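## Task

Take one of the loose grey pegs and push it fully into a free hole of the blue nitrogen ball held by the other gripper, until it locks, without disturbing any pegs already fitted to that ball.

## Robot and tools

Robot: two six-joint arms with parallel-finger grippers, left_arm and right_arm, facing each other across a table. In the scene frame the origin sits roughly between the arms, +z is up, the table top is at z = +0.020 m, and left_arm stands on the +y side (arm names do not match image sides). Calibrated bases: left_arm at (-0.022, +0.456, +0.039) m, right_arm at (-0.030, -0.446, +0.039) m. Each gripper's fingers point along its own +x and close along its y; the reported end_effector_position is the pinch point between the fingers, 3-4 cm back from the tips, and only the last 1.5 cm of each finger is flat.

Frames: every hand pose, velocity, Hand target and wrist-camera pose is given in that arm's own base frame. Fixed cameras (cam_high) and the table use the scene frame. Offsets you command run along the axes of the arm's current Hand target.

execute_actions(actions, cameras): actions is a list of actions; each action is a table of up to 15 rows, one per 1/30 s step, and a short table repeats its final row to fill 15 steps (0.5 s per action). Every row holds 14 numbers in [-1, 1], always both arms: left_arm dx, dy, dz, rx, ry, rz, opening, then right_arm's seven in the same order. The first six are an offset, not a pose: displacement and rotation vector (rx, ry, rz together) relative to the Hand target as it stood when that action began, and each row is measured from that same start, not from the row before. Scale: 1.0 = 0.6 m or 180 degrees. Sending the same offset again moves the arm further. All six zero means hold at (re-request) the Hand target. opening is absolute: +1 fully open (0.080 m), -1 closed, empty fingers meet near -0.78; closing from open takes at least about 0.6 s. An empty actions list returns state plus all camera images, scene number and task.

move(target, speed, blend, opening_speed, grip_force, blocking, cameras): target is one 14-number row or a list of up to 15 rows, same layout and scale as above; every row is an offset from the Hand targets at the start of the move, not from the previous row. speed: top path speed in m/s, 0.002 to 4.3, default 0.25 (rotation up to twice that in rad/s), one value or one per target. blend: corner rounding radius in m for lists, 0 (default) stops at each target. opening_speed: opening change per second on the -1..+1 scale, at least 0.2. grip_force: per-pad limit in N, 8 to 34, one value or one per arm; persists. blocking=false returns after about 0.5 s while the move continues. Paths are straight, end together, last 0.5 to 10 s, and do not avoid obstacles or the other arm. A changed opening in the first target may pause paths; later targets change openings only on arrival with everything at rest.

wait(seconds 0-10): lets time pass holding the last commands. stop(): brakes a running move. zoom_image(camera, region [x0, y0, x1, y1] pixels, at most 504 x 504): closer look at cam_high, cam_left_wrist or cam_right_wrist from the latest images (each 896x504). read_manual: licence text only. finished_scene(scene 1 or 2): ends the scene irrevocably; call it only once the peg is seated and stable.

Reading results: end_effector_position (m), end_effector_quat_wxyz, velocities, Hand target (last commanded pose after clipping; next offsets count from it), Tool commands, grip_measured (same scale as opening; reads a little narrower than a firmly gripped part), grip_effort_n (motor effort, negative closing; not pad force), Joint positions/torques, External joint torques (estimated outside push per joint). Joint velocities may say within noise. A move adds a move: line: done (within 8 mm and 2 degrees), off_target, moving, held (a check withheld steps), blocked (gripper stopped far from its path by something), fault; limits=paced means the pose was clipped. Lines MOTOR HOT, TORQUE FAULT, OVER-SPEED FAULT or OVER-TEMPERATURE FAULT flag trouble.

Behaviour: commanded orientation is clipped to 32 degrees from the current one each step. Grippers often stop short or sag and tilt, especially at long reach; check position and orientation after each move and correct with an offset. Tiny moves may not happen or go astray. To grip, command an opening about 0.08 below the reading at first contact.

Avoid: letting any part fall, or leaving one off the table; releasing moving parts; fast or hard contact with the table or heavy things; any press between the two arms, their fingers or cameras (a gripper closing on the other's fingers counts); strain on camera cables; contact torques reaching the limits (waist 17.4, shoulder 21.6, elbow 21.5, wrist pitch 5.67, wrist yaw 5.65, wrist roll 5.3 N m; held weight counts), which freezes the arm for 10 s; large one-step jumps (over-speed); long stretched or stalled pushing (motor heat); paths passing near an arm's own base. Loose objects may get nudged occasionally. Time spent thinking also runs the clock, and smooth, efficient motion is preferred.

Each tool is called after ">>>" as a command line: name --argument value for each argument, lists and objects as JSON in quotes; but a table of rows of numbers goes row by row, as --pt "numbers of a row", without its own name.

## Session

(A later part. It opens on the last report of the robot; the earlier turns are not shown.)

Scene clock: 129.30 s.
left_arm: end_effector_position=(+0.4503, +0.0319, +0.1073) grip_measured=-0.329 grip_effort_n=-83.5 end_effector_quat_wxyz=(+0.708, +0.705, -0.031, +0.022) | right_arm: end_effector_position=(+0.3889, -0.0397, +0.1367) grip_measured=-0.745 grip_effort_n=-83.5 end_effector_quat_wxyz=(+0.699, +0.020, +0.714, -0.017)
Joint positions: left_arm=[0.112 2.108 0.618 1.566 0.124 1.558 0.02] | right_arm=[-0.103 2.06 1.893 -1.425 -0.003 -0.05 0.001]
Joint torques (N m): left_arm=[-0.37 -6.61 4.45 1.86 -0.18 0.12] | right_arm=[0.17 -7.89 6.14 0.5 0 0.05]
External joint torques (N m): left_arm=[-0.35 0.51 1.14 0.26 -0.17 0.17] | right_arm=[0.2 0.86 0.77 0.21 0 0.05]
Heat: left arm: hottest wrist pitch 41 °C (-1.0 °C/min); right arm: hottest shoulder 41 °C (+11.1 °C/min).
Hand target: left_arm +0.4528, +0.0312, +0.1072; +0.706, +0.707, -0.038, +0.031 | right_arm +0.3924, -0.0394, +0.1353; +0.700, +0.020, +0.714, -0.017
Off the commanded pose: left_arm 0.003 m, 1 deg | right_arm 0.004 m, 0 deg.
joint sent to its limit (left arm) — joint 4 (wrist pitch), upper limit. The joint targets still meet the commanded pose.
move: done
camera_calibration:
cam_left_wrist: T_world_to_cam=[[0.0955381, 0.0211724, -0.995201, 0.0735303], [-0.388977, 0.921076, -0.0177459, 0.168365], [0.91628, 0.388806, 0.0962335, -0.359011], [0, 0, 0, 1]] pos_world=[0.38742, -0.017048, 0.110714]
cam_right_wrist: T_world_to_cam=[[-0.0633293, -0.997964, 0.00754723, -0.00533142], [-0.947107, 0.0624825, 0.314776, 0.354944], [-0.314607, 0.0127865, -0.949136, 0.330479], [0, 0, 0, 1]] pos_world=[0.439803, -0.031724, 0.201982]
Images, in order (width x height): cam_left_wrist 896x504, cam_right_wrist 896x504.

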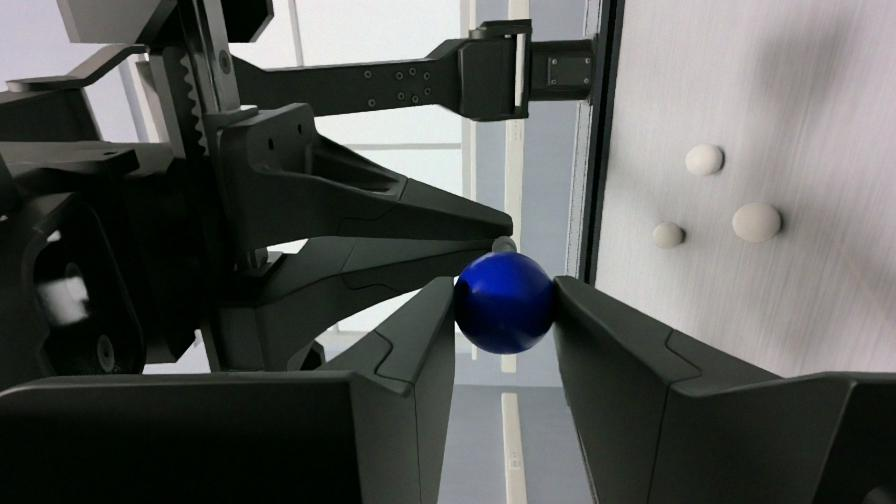

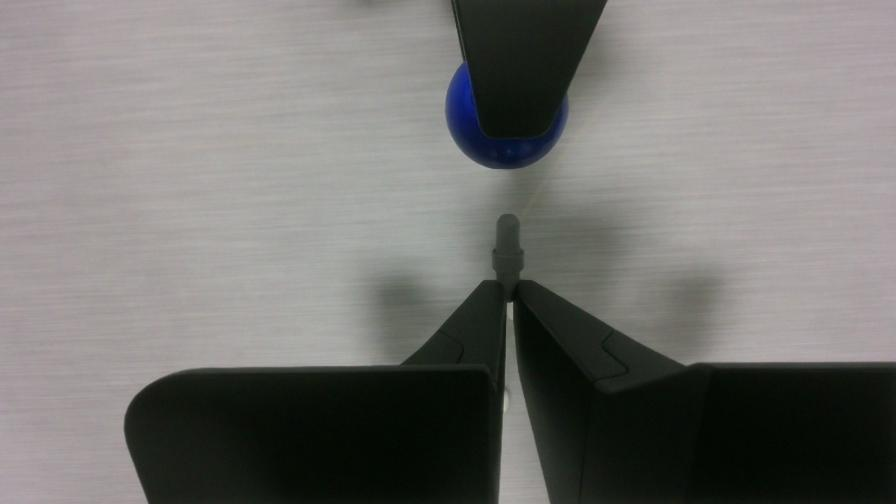

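>>> move --target '[0,0,0,0,0,0,-0.465,-0.0013,0.0011,0.0125,-0.001,0,0,-1]' --cameras '["cam_left_wrist","cam_right_wrist"]' --speed 0.04

>>> zoom_image --camera "cam_right_wrist" --region '[450, 130, 566, 246]'

>>> zoom_image --camera "cam_left_wrist" --region '[430, 220, 580, 370]'

Scene clock: 132.13 s.
left_arm: end_effector_position=(+0.4503, +0.0319, +0.1073) grip_measured=-0.329 grip_effort_n=-83.5 end_effector_quat_wxyz=(+0.708, +0.705, -0.031, +0.022) | right_arm: end_effector_position=(+0.3971, -0.0398, +0.1377) grip_measured=-0.745 grip_effort_n=-83.5 end_effector_quat_wxyz=(+0.701, +0.020, +0.713, -0.016)
Joint positions: left_arm=[0.112 2.108 0.618 1.566 0.124 1.558 0.02] | right_arm=[-0.101 2.094 1.947 -1.442 -0.003 -0.05 0.001]
Joint torques (N m): left_arm=[-0.37 -6.61 4.44 1.86 -0.17 0.12] | right_arm=[0.02 -8.03 6.22 0.24 0.01 0]
External joint torques (N m): left_arm=[-0.37 0.49 1.15 0.28 -0.16 0.17] | right_arm=[0.02 1.03 0.8 -0.06 0.01 0]
Heat: left arm: hottest wrist pitch 41 °C (-1.0 °C/min); right arm: hottest shoulder 41 °C (+11.2 °C/min).
Hand target: left_arm +0.4528, +0.0312, +0.1072; +0.706, +0.707, -0.038, +0.031 | right_arm +0.4000, -0.0392, +0.1359; +0.700, +0.019, +0.714, -0.016
Off the commanded pose: left_arm 0.003 m, 1 deg | right_arm 0.003 m, 0 deg.
joint sent to its limit (left arm) — joint 4 (wrist pitch), upper limit. The joint targets still meet the commanded pose.
move: done
camera_calibration:
cam_left_wrist: T_world_to_cam=[[0.0955381, 0.0211724, -0.995201, 0.0735303], [-0.388977, 0.921076, -0.0177459, 0.168365], [0.91628, 0.388806, 0.0962335, -0.359011], [0, 0, 0, 1]] pos_world=[0.38742, -0.017048, 0.110714]
cam_right_wrist: T_world_to_cam=[[-0.0614622, -0.99808, 0.00771068, -0.00561576], [-0.948418, 0.0608077, 0.311137, 0.363304], [-0.311008, 0.0118102, -0.950334, 0.332693], [0, 0, 0, 1]] pos_world=[0.447689, -0.0316258, 0.203175]
Images, in order (width x height): cam_left_wrist 896x504, cam_right_wrist 896x504.

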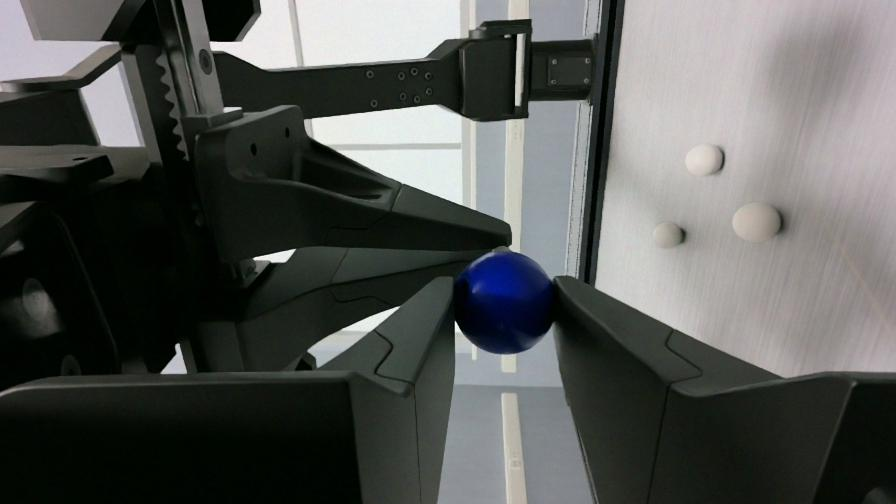

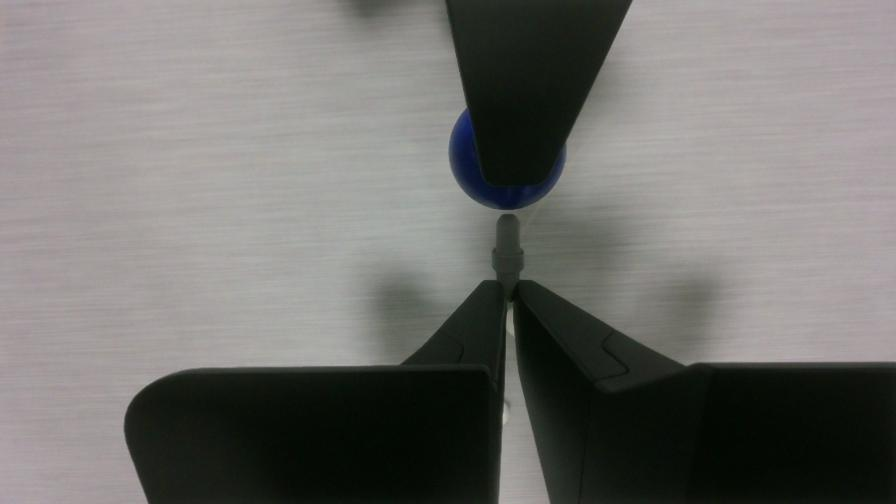

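Scaled by 4.345 from the camera's 896x504 image, which has a finer 1280x720 frame.

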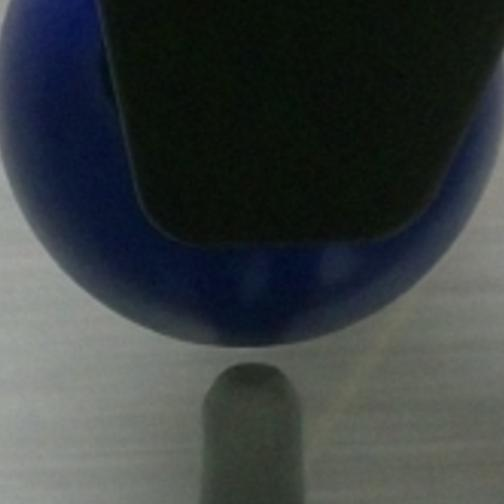

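Scaled by 3.360 from the camera's 896x504 image, which has a finer 1280x720 frame.

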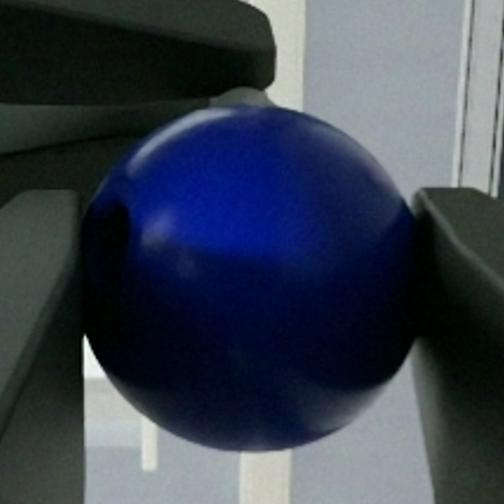

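>>> move --target '[0,0,0,0,0,0,-0.465,-0.005,0,0.021,0,-0.0139,0,-1]' --cameras '["cam_left_wrist","cam_right_wrist"]' --speed 0.04

>>> zoom_image --camera "cam_right_wrist" --region '[450, 170, 566, 286]'

Scene clock: 134.10 s.
left_arm: end_effector_position=(+0.4504, +0.0319, +0.1072) grip_measured=-0.329 grip_effort_n=-83.5 end_effector_quat_wxyz=(+0.708, +0.705, -0.031, +0.022) | right_arm: end_effector_position=(+0.4061, -0.0402, +0.1391) grip_measured=-0.745 grip_effort_n=-83.5 end_effector_quat_wxyz=(+0.710, +0.018, +0.704, -0.017)
Joint positions: left_arm=[0.112 2.109 0.618 1.566 0.124 1.558 0.02] | right_arm=[-0.1 2.109 1.976 -1.429 -0.003 -0.05 0.001]
Joint torques (N m): left_arm=[-0.36 -6.71 4.42 1.8 -0.17 0.12] | right_arm=[0.16 -8.25 6.87 1.12 -0.07 0.04]
External joint torques (N m): left_arm=[-0.36 0.36 1.14 0.22 -0.15 0.17] | right_arm=[0.15 0.94 1.42 0.78 -0.07 0.04]
Heat: left arm: hottest wrist pitch 41 °C (+0.0 °C/min); right arm: hottest shoulder 40 °C (+10.2 °C/min).
Hand target: left_arm +0.4528, +0.0312, +0.1071; +0.706, +0.707, -0.038, +0.031 | right_arm +0.4126, -0.0398, +0.1388; +0.716, +0.018, +0.698, -0.016
Off the commanded pose: left_arm 0.003 m, 1 deg | right_arm 0.007 m, 1 deg.
joint sent to its limit (left arm) — joint 4 (wrist pitch), upper limit. The joint targets still meet the commanded pose.
move: done
camera_calibration:
cam_left_wrist: T_world_to_cam=[[0.0959513, 0.0212329, -0.99516, 0.0732582], [-0.388996, 0.921067, -0.0178541, 0.168421], [0.916229, 0.388826, 0.096637, -0.359118], [0, 0, 0, 1]] pos_world=[0.38752, -0.0170479, 0.110615]
cam_right_wrist: T_world_to_cam=[[-0.0605574, -0.998126, 0.0088467, -0.0060327], [-0.956513, 0.0605617, 0.285334, 0.378323], [-0.285334, 0.00881706, -0.958387, 0.327344], [0, 0, 0, 1]] pos_world=[0.454908, -0.0318195, 0.205827]
Images, in order (width x height): cam_left_wrist 896x504, cam_right_wrist 896x504.

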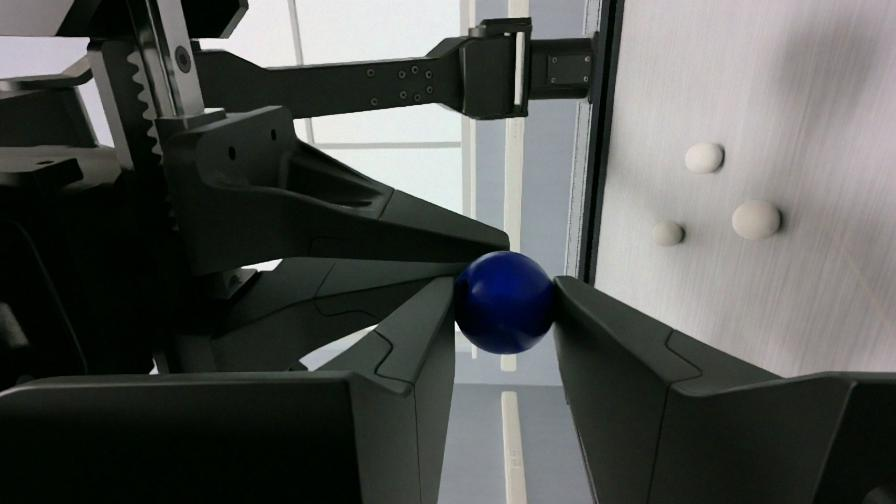

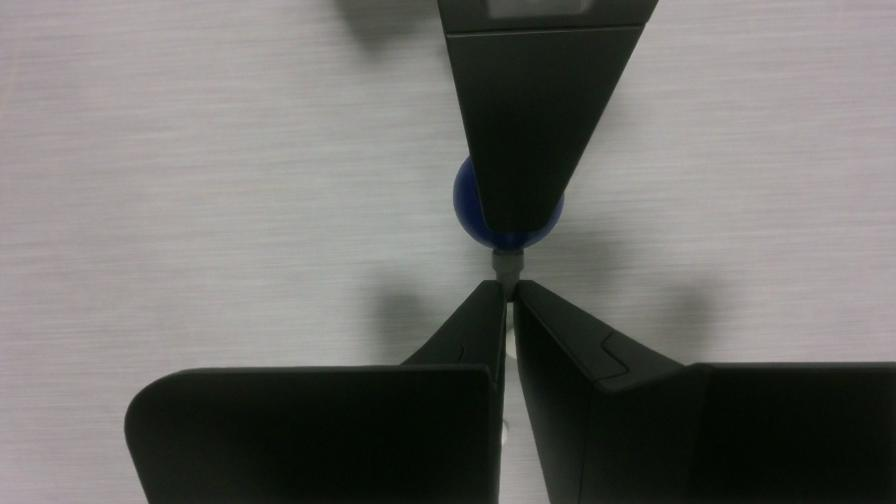

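Scaled by 4.345 from the camera's 896x504 image, which has a finer 1280x720 frame.

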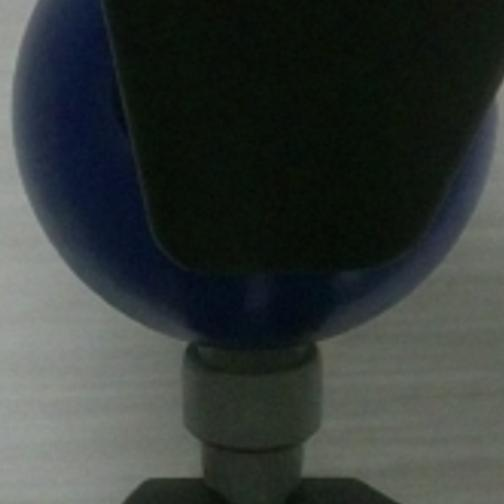

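>>> move --target '[0,0,0,0,0,0,-0.465,0,0,0.012,0,0.004,0,-1]' --cameras '["cam_left_wrist","cam_right_wrist"]' --speed 0.04

>>> zoom_image --camera "cam_right_wrist" --region '[450, 170, 566, 286]'

Scene clock: 135.57 s.
left_arm: end_effector_position=(+0.4504, +0.0319, +0.1064) grip_measured=-0.329 grip_effort_n=-83.5 end_effector_quat_wxyz=(+0.708, +0.705, -0.030, +0.022) | right_arm: end_effector_position=(+0.4086, -0.0405, +0.1380) grip_measured=-0.745 grip_effort_n=-83.5 end_effector_quat_wxyz=(+0.698, +0.019, +0.715, -0.016)
Joint positions: left_arm=[0.112 2.111 0.618 1.566 0.124 1.558 0.02] | right_arm=[-0.1 2.156 2.045 -1.484 -0.003 -0.05 0.001]
Joint torques (N m): left_arm=[-0.36 -6.93 4.39 1.79 -0.17 0.11] | right_arm=[0.3 -8.33 7.86 2.22 -0.05 0.07]
External joint torques (N m): left_arm=[-0.4 0.19 1.08 0.2 -0.15 0.17] | right_arm=[0.38 0.97 2.51 1.92 -0.06 0.07]
Heat: left arm: hottest wrist pitch 41 °C (+0.0 °C/min); right arm: hottest shoulder 40 °C (+10.1 °C/min).
Hand target: left_arm +0.4528, +0.0312, +0.1071; +0.706, +0.707, -0.038, +0.031 | right_arm +0.4198, -0.0401, +0.1389; +0.711, +0.018, +0.703, -0.016
Off the commanded pose: left_arm 0.003 m, 1 deg | right_arm 0.011 m, 2 deg.
joint sent to its limit (left arm) — joint 4 (wrist pitch), upper limit. The joint targets still meet the commanded pose.
move: off_target (right_arm)
camera_calibration:
cam_left_wrist: T_world_to_cam=[[0.0939661, 0.0210706, -0.995352, 0.0733468], [-0.389014, 0.921071, -0.0172266, 0.168346], [0.916427, 0.388825, 0.0947462, -0.358917], [0, 0, 0, 1]] pos_world=[0.387518, -0.0170481, 0.109912]
cam_right_wrist: T_world_to_cam=[[-0.0602488, -0.998155, 0.00750422, -0.00610312], [-0.946453, 0.0595136, 0.317308, 0.37248], [-0.317169, 0.012015, -0.948293, 0.338747], [0, 0, 0, 1]] pos_world=[0.459607, -0.0323295, 0.203086]
Images, in order (width x height): cam_left_wrist 896x504, cam_right_wrist 896x504.

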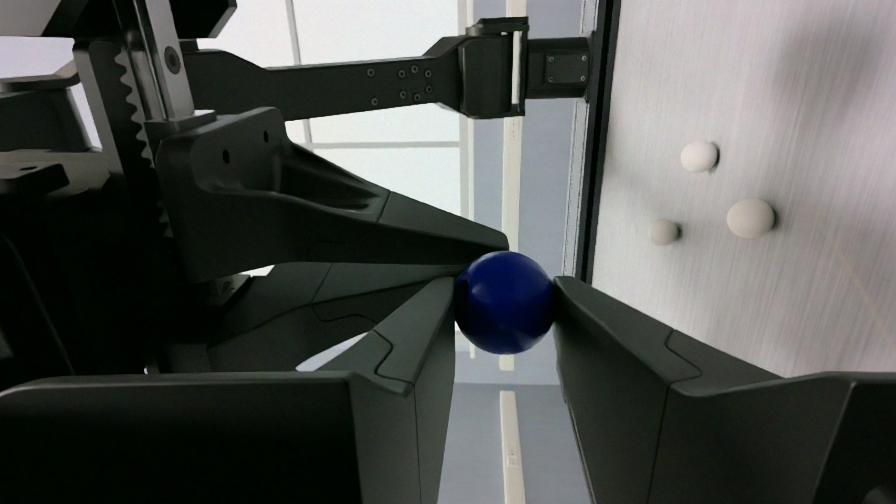

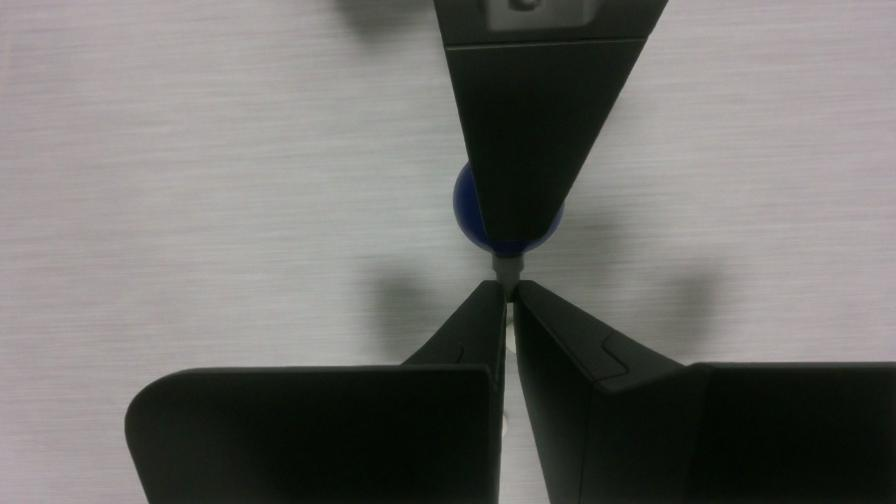

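Scaled by 4.345 from the camera's 896x504 image, which has a finer 1280x720 frame.

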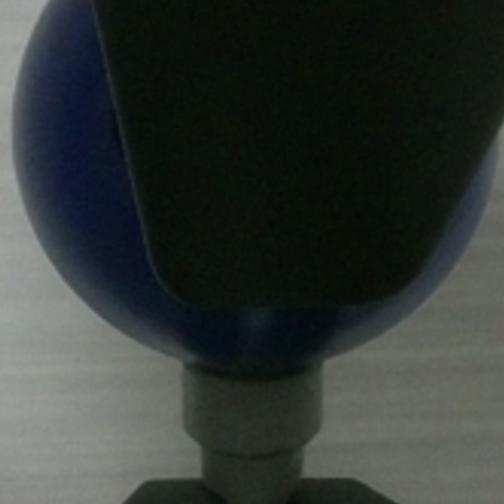

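>>> move --target '[0,0,0,0,0,0,-0.465,-0.003,0,0.01,0,-0.011,0,-1]' --cameras '["cam_left_wrist","cam_right_wrist"]' --speed 0.03

>>> zoom_image --camera "cam_right_wrist" --region '[450, 170, 566, 286]'

Scene clock: 136.83 s.
left_arm: end_effector_position=(+0.4497, +0.0319, +0.1058) grip_measured=-0.329 grip_effort_n=-83.5 end_effector_quat_wxyz=(+0.708, +0.705, -0.029, +0.021) | right_arm: end_effector_position=(+0.4108, -0.0407, +0.1380) grip_measured=-0.745 grip_effort_n=-83.5 end_effector_quat_wxyz=(+0.702, +0.019, +0.712, -0.016)
Joint positions: left_arm=[0.112 2.111 0.615 1.568 0.123 1.558 0.02] | right_arm=[-0.1 2.156 2.045 -1.475 -0.003 -0.05 0.001]
Joint torques (N m): left_arm=[-0.38 -6.93 4.73 1.72 -0.16 0.11] | right_arm=[0.33 -9.14 7.4 3.9 -0.09 0.08]
External joint torques (N m): left_arm=[-0.37 0.12 1.49 0.14 -0.15 0.16] | right_arm=[0.41 0.22 2.02 3.58 -0.09 0.08]
Heat: left arm: hottest wrist pitch 41 °C (+0.0 °C/min); right arm: hottest shoulder 40 °C (+9.0 °C/min).
Hand target: left_arm +0.4528, +0.0312, +0.1071; +0.706, +0.707, -0.038, +0.031 | right_arm +0.4258, -0.0404, +0.1409; +0.723, +0.018, +0.690, -0.016
Off the commanded pose: left_arm 0.004 m, 2 deg | right_arm 0.015 m, 3 deg.
joint sent to its limit (left arm) — joint 4 (wrist pitch), upper limit. The joint targets still meet the commanded pose.
move: off_target (right_arm)
camera_calibration:
cam_left_wrist: T_world_to_cam=[[0.0925475, 0.0208607, -0.99549, 0.0735727], [-0.389322, 0.920947, -0.0168954, 0.168146], [0.91644, 0.38913, 0.0933529, -0.358082], [0, 0, 0, 1]] pos_world=[0.386815, -0.017048, 0.10951]
cam_right_wrist: T_world_to_cam=[[-0.0603478, -0.998146, 0.00789496, -0.00614332], [-0.949545, 0.0598445, 0.30787, 0.377146], [-0.307771, 0.0110826, -0.951396, 0.336066], [0, 0, 0, 1]] pos_world=[0.461177, -0.0324265, 0.203669]
Images, in order (width x height): cam_left_wrist 896x504, cam_right_wrist 896x504.

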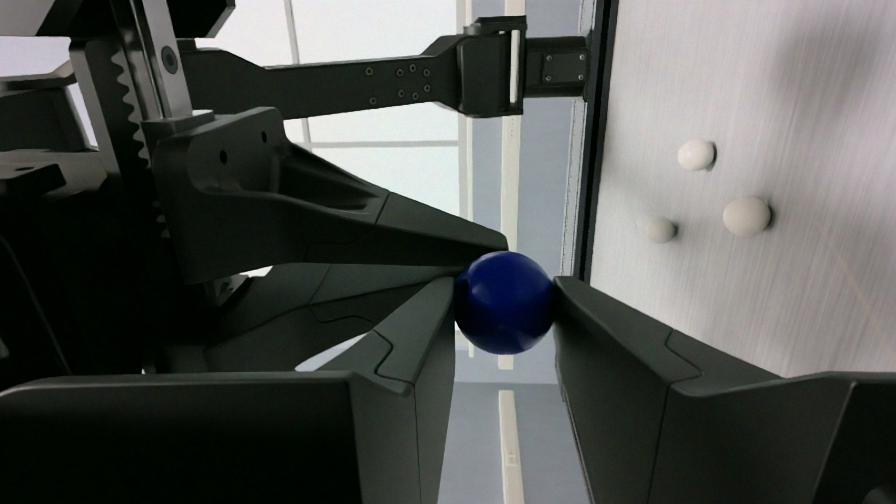

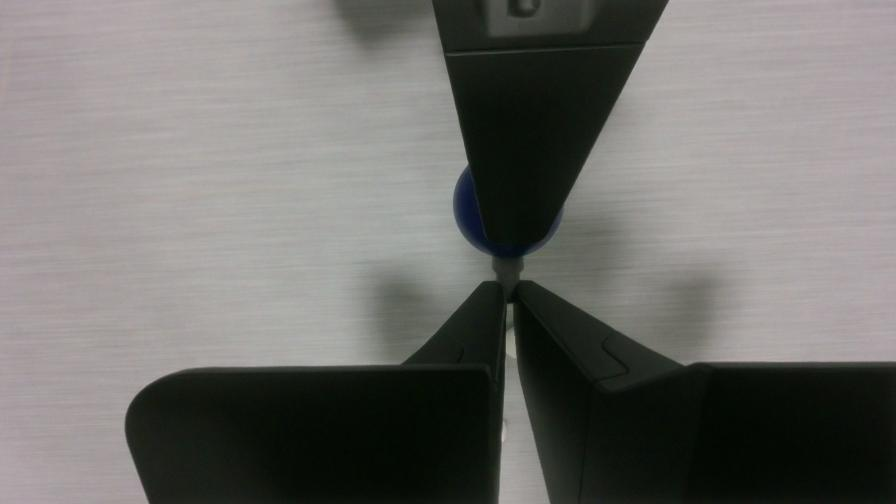

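Scaled by 4.345 from the camera's 896x504 image, which has a finer 1280x720 frame.

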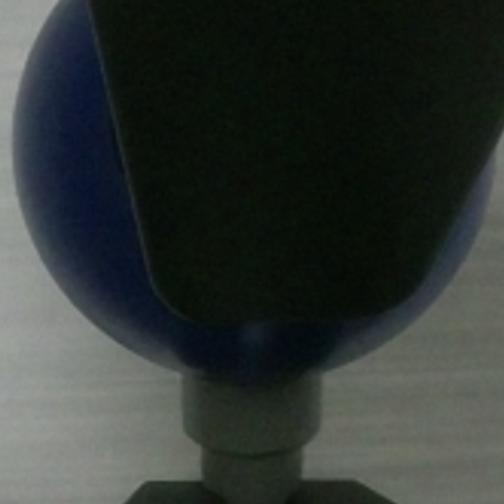

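>>> move --target '[0,0,0,0,0,0,-0.465,-0.002,0,0.0055,0,-0.006,0,-1]' --cameras '["cam_left_wrist","cam_right_wrist"]' --speed 0.03

>>> zoom_image --camera "cam_right_wrist" --region '[450, 170, 566, 286]'

>>> zoom_image --camera "cam_left_wrist" --region '[430, 220, 580, 370]'

Scene clock: 138.83 s.
left_arm: end_effector_position=(+0.4488, +0.0321, +0.1052) grip_measured=-0.329 grip_effort_n=-83.5 end_effector_quat_wxyz=(+0.708, +0.705, -0.029, +0.021) | right_arm: end_effector_position=(+0.4123, -0.0408, +0.1380) grip_measured=-0.745 grip_effort_n=-83.5 end_effector_quat_wxyz=(+0.704, +0.019, +0.709, -0.016)
Joint positions: left_arm=[0.112 2.111 0.611 1.57 0.123 1.558 0.02] | right_arm=[-0.1 2.156 2.045 -1.468 -0.003 -0.05 0.001]
Joint torques (N m): left_arm=[-0.39 -6.91 5.2 1.56 -0.14 0.11] | right_arm=[0.22 -9.57 7.17 4.65 -0.14 0.09]
External joint torques (N m): left_arm=[-0.39 0.14 1.94 -0.02 -0.13 0.17] | right_arm=[0.21 -0.2 1.79 4.33 -0.14 0.09]
Heat: left arm: hottest wrist pitch 41 °C (+0.0 °C/min); right arm: hottest shoulder 40 °C (+9.0 °C/min).
Hand target: left_arm +0.4528, +0.0312, +0.1071; +0.706, +0.707, -0.038, +0.031 | right_arm +0.4290, -0.0406, +0.1422; +0.730, +0.018, +0.683, -0.017
Off the commanded pose: left_arm 0.005 m, 2 deg | right_arm 0.017 m, 4 deg.
joint sent to its limit (left arm) — joint 4 (wrist pitch), upper limit. The joint targets still meet the commanded pose.
move: off_target (right_arm)
camera_calibration:
cam_left_wrist: T_world_to_cam=[[0.0909875, 0.0207315, -0.995636, 0.0736614], [-0.390102, 0.920624, -0.0164804, 0.167981], [0.916265, 0.389899, 0.0918527, -0.357085], [0, 0, 0, 1]] pos_world=[0.386012, -0.0169473, 0.108907]
cam_right_wrist: T_world_to_cam=[[-0.060449, -0.998138, 0.0081502, -0.00618926], [-0.951616, 0.0600922, 0.301357, 0.380287], [-0.301285, 0.0104608, -0.953477, 0.33405], [0, 0, 0, 1]] pos_world=[0.462157, -0.0325245, 0.203957]
Images, in order (width x height): cam_left_wrist 896x504, cam_right_wrist 896x504.

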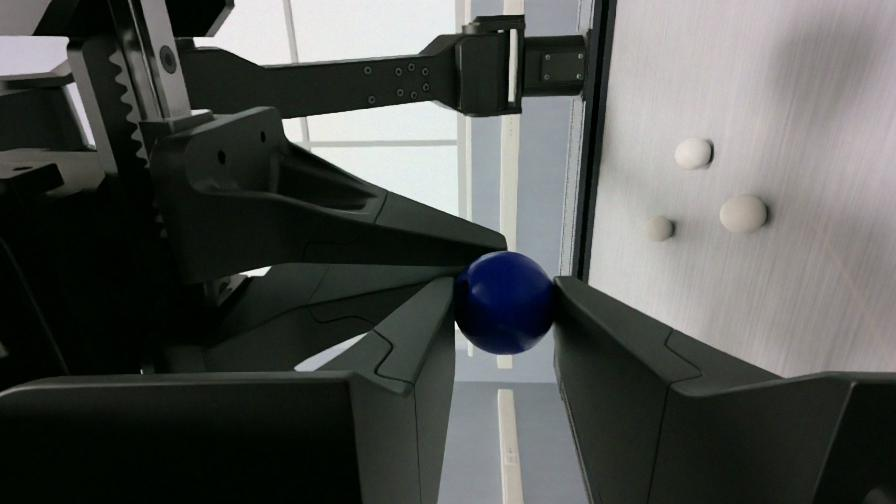

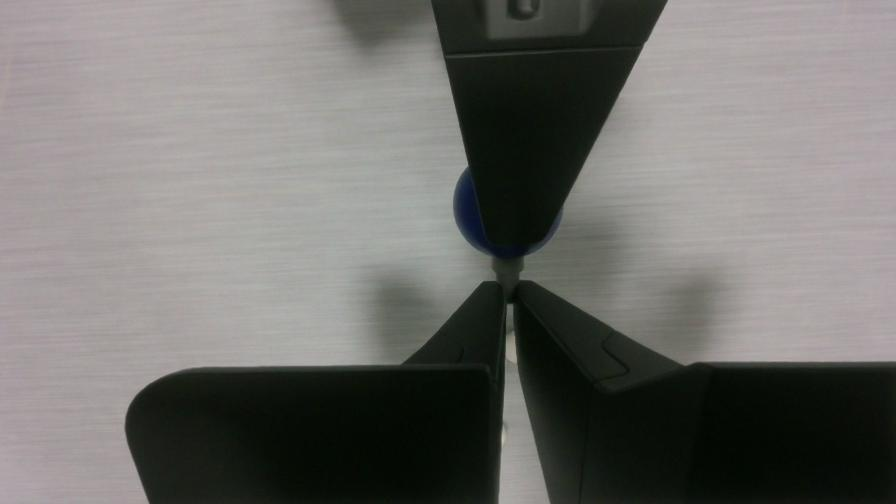

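Scaled by 4.345 from the camera's 896x504 image, which has a finer 1280x720 frame.

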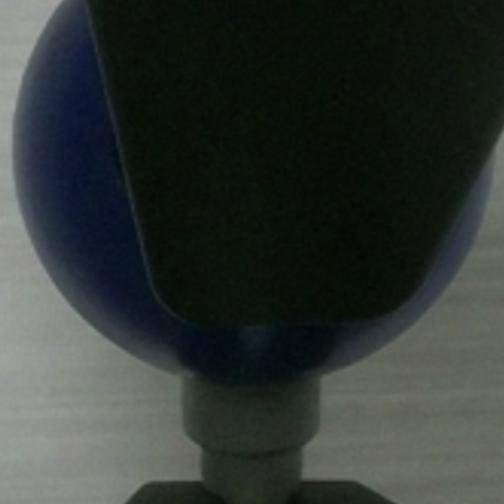

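Scaled by 3.360 from the camera's 896x504 image, which has a finer 1280x720 frame.

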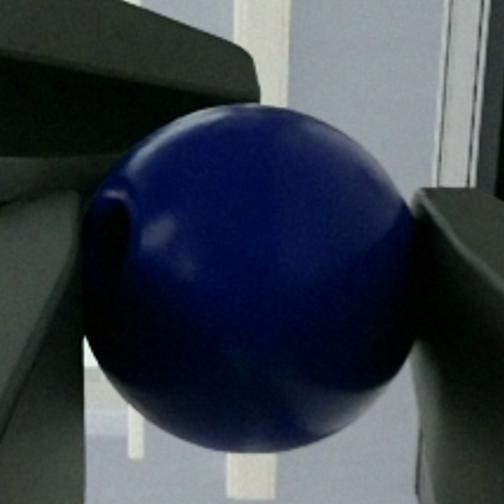

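>>> move --target '[0,0,0,0,0,0,-0.465,0.0052,0,-0.026,0,0.0256,0,-1]' --cameras '["cam_left_wrist","cam_right_wrist"]' --speed 0.04

>>> zoom_image --camera "cam_right_wrist" --region '[450, 170, 566, 286]'

Scene clock: 140.93 s.
left_arm: end_effector_position=(+0.4495, +0.0321, +0.1062) grip_measured=-0.329 grip_effort_n=-83.5 end_effector_quat_wxyz=(+0.708, +0.705, -0.030, +0.022) | right_arm: end_effector_position=(+0.4092, -0.0404, +0.1390) grip_measured=-0.745 grip_effort_n=-83.5 end_effector_quat_wxyz=(+0.699, +0.019, +0.715, -0.016)
Joint positions: left_arm=[0.112 2.111 0.615 1.57 0.123 1.558 0.02] | right_arm=[-0.099 2.157 2.051 -1.487 -0.003 -0.05 0.001]
Joint torques (N m): left_arm=[-0.38 -6.95 4.8 1.56 -0.14 0.11] | right_arm=[0.2 -8.51 6.51 0.63 0 0.07]
External joint torques (N m): left_arm=[-0.38 0.17 1.52 -0.04 -0.13 0.16] | right_arm=[0.2 0.83 1.15 0.32 0 0.06]
Heat: left arm: hottest wrist pitch 41 °C (+0.0 °C/min); right arm: hottest wrist pitch 41 °C (+6.0 °C/min).
Hand target: left_arm +0.4528, +0.0312, +0.1072; +0.706, +0.707, -0.038, +0.031 | right_arm +0.4137, -0.0397, +0.1380; +0.702, +0.018, +0.712, -0.016
Off the commanded pose: left_arm 0.004 m, 1 deg | right_arm 0.005 m, 0 deg.
joint sent to its limit (left arm) — joint 4 (wrist pitch), upper limit. The joint targets still meet the commanded pose.
move: done
camera_calibration:
cam_left_wrist: T_world_to_cam=[[0.0943897, 0.0211493, -0.995311, 0.0730522], [-0.39002, 0.920641, -0.0174247, 0.168249], [0.915956, 0.389836, 0.0951477, -0.358086], [0, 0, 0, 1]] pos_world=[0.386716, -0.0168468, 0.109712]
cam_right_wrist: T_world_to_cam=[[-0.0599599, -0.998172, 0.0075705, -0.00612945], [-0.94717, 0.0592869, 0.315206, 0.373313], [-0.315078, 0.0117291, -0.948993, 0.339208], [0, 0, 0, 1]] pos_world=[0.4601, -0.0322294, 0.204282]
Images, in order (width x height): cam_left_wrist 896x504, cam_right_wrist 896x504.

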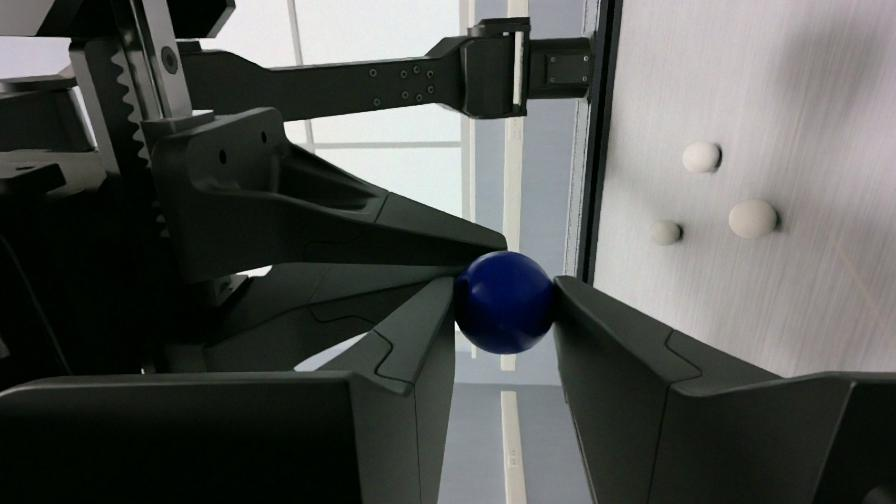

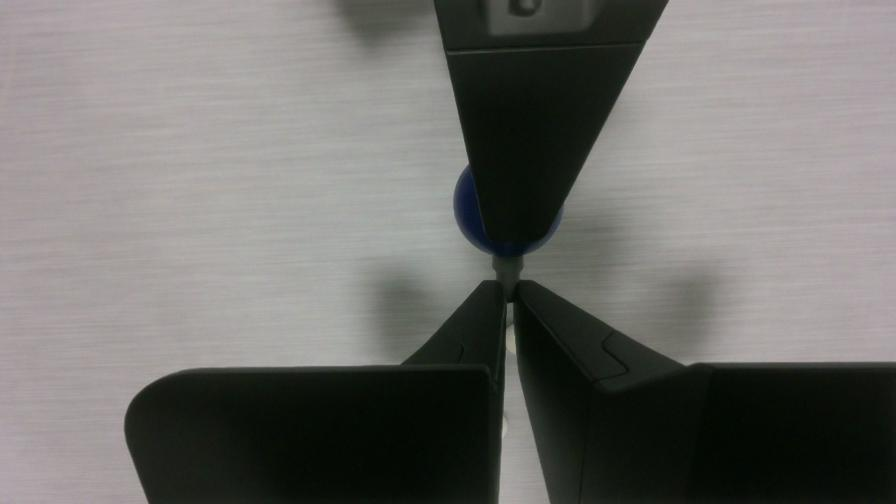

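Scaled by 4.345 from the camera's 896x504 image, which has a finer 1280x720 frame.

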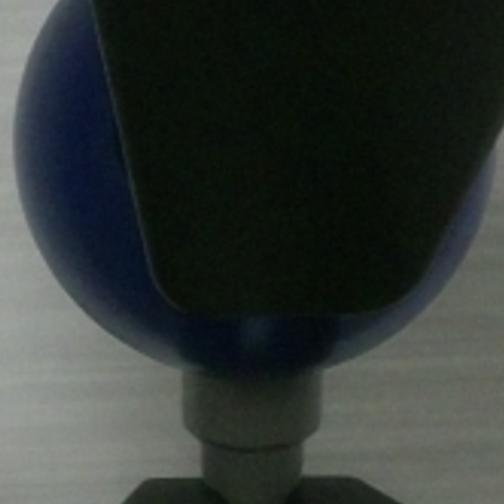

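>>> move --pt "0 0 0 0 0 0 -0.465 0 0 -0.003 0 0 0 -0.3" --pt "0 0 0 0 0 0 -0.465 0 0 -0.1 0 0 0 -0.3" --cameras '["all"]' --speed 0.08 --opening_speed 0.8

>>> zoom_image --camera "cam_right_wrist" --region '[400, 0, 620, 220]'

>>> zoom_image --camera "cam_left_wrist" --region '[430, 220, 580, 370]'

Scene clock: 144.23 s.
left_arm: end_effector_position=(+0.4502, +0.0320, +0.1069) grip_measured=-0.329 grip_effort_n=-83.5 end_effector_quat_wxyz=(+0.708, +0.705, -0.031, +0.023) | right_arm: end_effector_position=(+0.3557, -0.0363, +0.1338) grip_measured=-0.303 grip_effort_n=17.4 end_effector_quat_wxyz=(+0.696, +0.020, +0.717, -0.016)
Joint positions: left_arm=[0.112 2.111 0.618 1.569 0.123 1.558 0.02] | right_arm=[-0.103 1.927 1.69 -1.365 -0.003 -0.052 0.021]
Joint torques (N m): left_arm=[-0.35 -6.95 4.46 1.62 -0.14 0.12] | right_arm=[-0.28 -11.07 3.85 0.45 0.02 -0.14]
External joint torques (N m): left_arm=[-0.36 0.23 1.14 0.01 -0.12 0.17] | right_arm=[-0.31 -3.16 -1.53 0.17 0.02 -0.14]
Heat: left arm: hottest wrist pitch 41 °C (+0.0 °C/min); right arm: hottest shoulder 40 °C (+8.1 °C/min).
Hand target: left_arm +0.4528, +0.0312, +0.1071; +0.706, +0.707, -0.038, +0.031 | right_arm +0.3537, -0.0369, +0.1390; +0.702, +0.019, +0.712, -0.016
Off the commanded pose: left_arm 0.003 m, 1 deg | right_arm 0.005 m, 1 deg.
joint sent to its limit (left arm) — joint 4 (wrist pitch), upper limit. The joint targets still meet the commanded pose.
move: done
camera_calibration:
cam_left_wrist: T_world_to_cam=[[0.0962491, 0.0213261, -0.995129, 0.0727509], [-0.389686, 0.920773, -0.0179578, 0.168555], [0.915905, 0.389516, 0.096934, -0.358921], [0, 0, 0, 1]] pos_world=[0.387419, -0.0169469, 0.110215]
cam_right_wrist: T_world_to_cam=[[-0.0613775, -0.998089, 0.00717776, -0.00461355], [-0.944443, 0.060402, 0.323076, 0.322019], [-0.322892, 0.0130506, -0.946346, 0.319862], [0, 0, 0, 1]] pos_world=[0.407127, -0.0282297, 0.198697]

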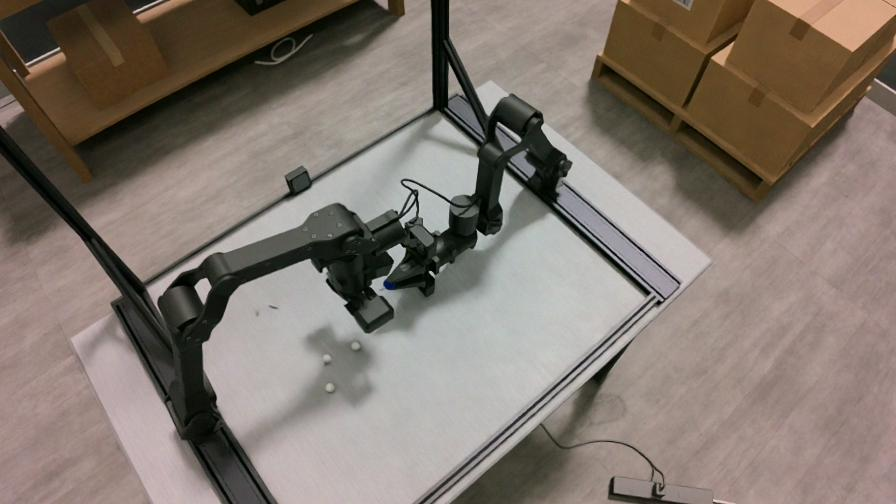

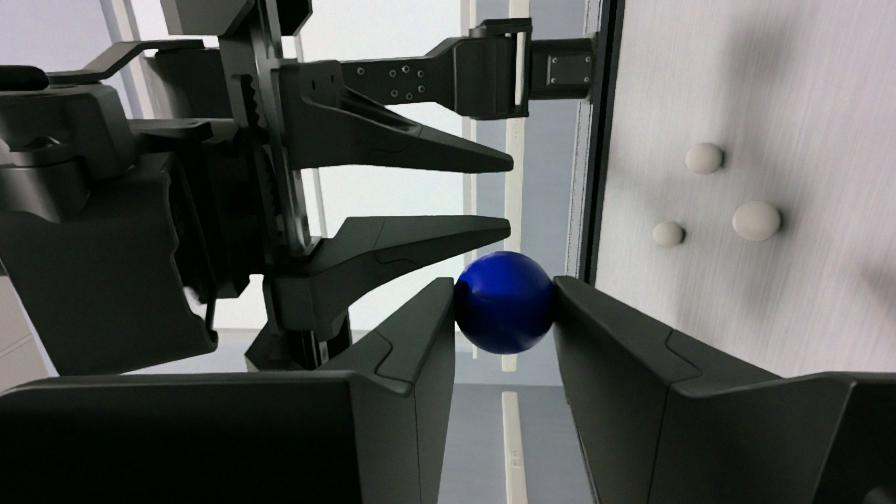

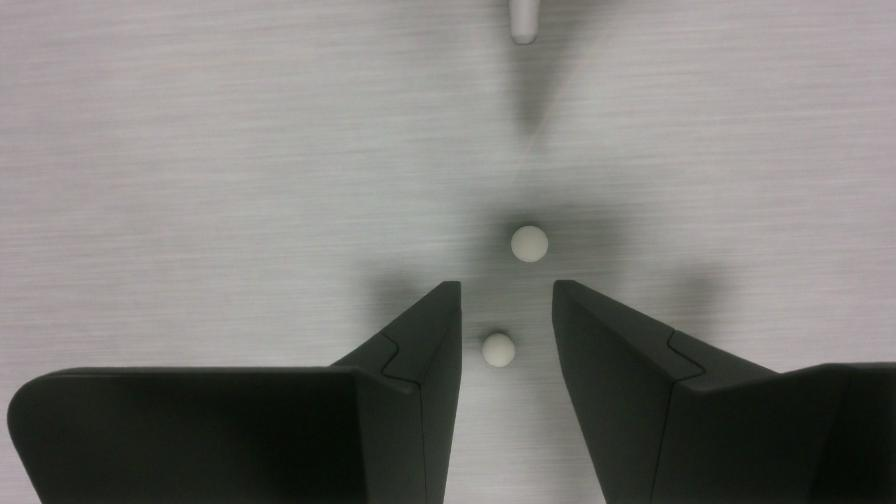

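Scaled by 2.291 from the camera's 896x504 image, which has a finer 1280x720 frame.

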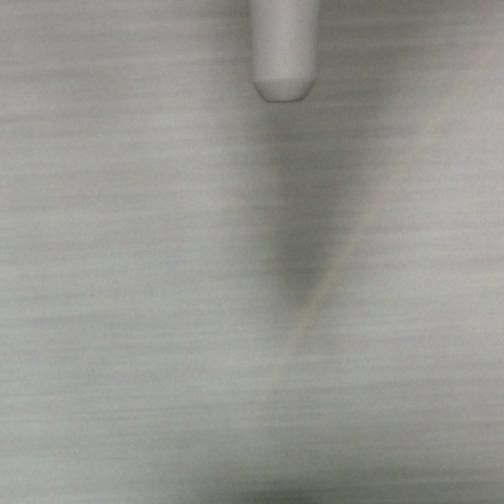

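Scaled by 3.360 from the camera's 896x504 image, which has a finer 1280x720 frame.

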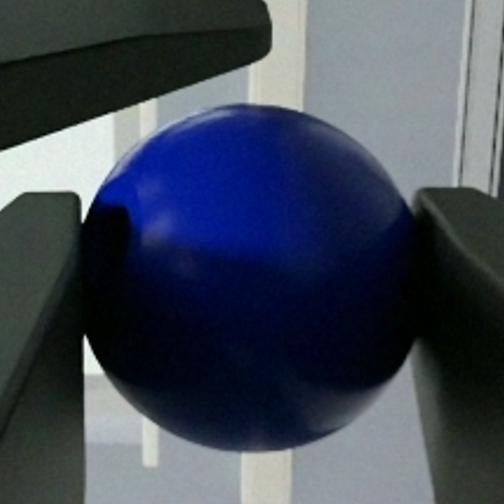

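>>> move --target '[0,0,0,0,0,0,-0.465,-0.08,0,-0.1,0,-0.2,0,0.0]' --cameras '["cam_right_wrist"]' --speed 0.2

Scene clock: 146.83 s.
left_arm: end_effector_position=(+0.4502, +0.0320, +0.1069) grip_measured=-0.329 grip_effort_n=-83.5 end_effector_quat_wxyz=(+0.708, +0.705, -0.031, +0.023) | right_arm: end_effector_position=(+0.2964, -0.0342, +0.1869) grip_measured=-0.004 grip_effort_n=17.9 end_effector_quat_wxyz=(+0.885, +0.014, +0.464, -0.022)
Joint positions: left_arm=[0.112 2.111 0.618 1.569 0.123 1.558 0.02] | right_arm=[-0.142 1.194 1.023 -0.797 -0.054 -0.072 0.035]
Joint torques (N m): left_arm=[-0.35 -6.97 4.45 1.62 -0.15 0.12] | right_arm=[-0.35 -5.83 4.67 1.58 -0.11 -0.17]
External joint torques (N m): left_arm=[-0.35 0.16 1.14 0.03 -0.13 0.17] | right_arm=[-0.35 -2.21 -1.56 0.41 -0.08 -0.17]
Heat: left arm: hottest wrist pitch 41 °C (+0.0 °C/min); right arm: hottest shoulder 40 °C (+7.0 °C/min).
Hand target: left_arm +0.4528, +0.0312, +0.1071; +0.706, +0.707, -0.038, +0.031 | right_arm +0.2946, -0.0342, +0.1878; +0.887, +0.013, +0.460, -0.021
Off the commanded pose: left_arm 0.003 m, 1 deg | right_arm 0.002 m, 1 deg.
joint sent to its limit (left arm) — joint 4 (wrist pitch), upper limit. The joint targets still meet the commanded pose.
move: done
camera_calibration:
cam_right_wrist: T_world_to_cam=[[-0.067815, -0.997698, -0.000858662, -0.00314847], [-0.951279, 0.0649193, -0.301418, 0.36758], [0.30078, -0.0196238, -0.953492, 0.166178], [0, 0, 0, 1]] pos_world=[0.299475, -0.0237432, 0.269242]
Images, in order (width x height): cam_right_wrist 896x504.

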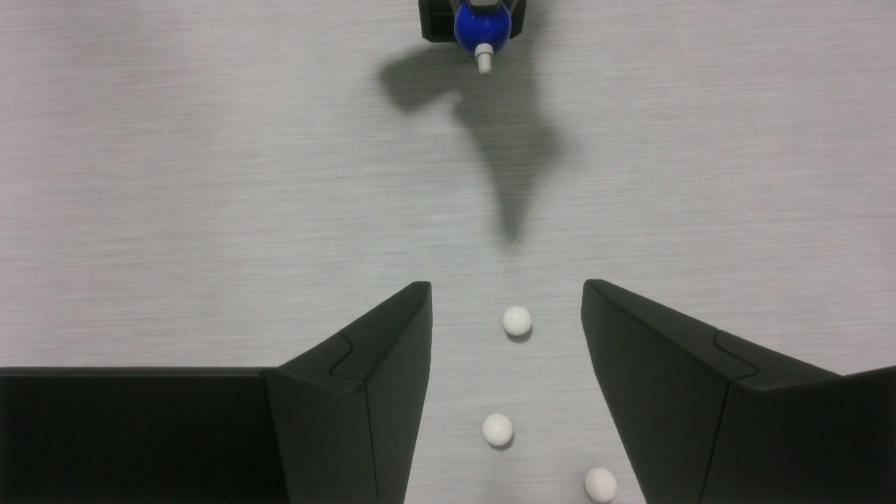

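>>> zoom_image --camera "cam_right_wrist" --region '[440, 0, 530, 90]'

Scaled by 5.600 from the camera's 896x504 image, which has a finer 1280x720 frame.

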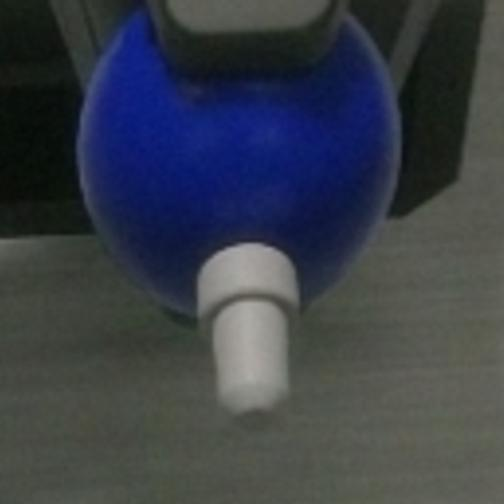

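>>> finished_scene --scene 1

The scene is finished: the task was done.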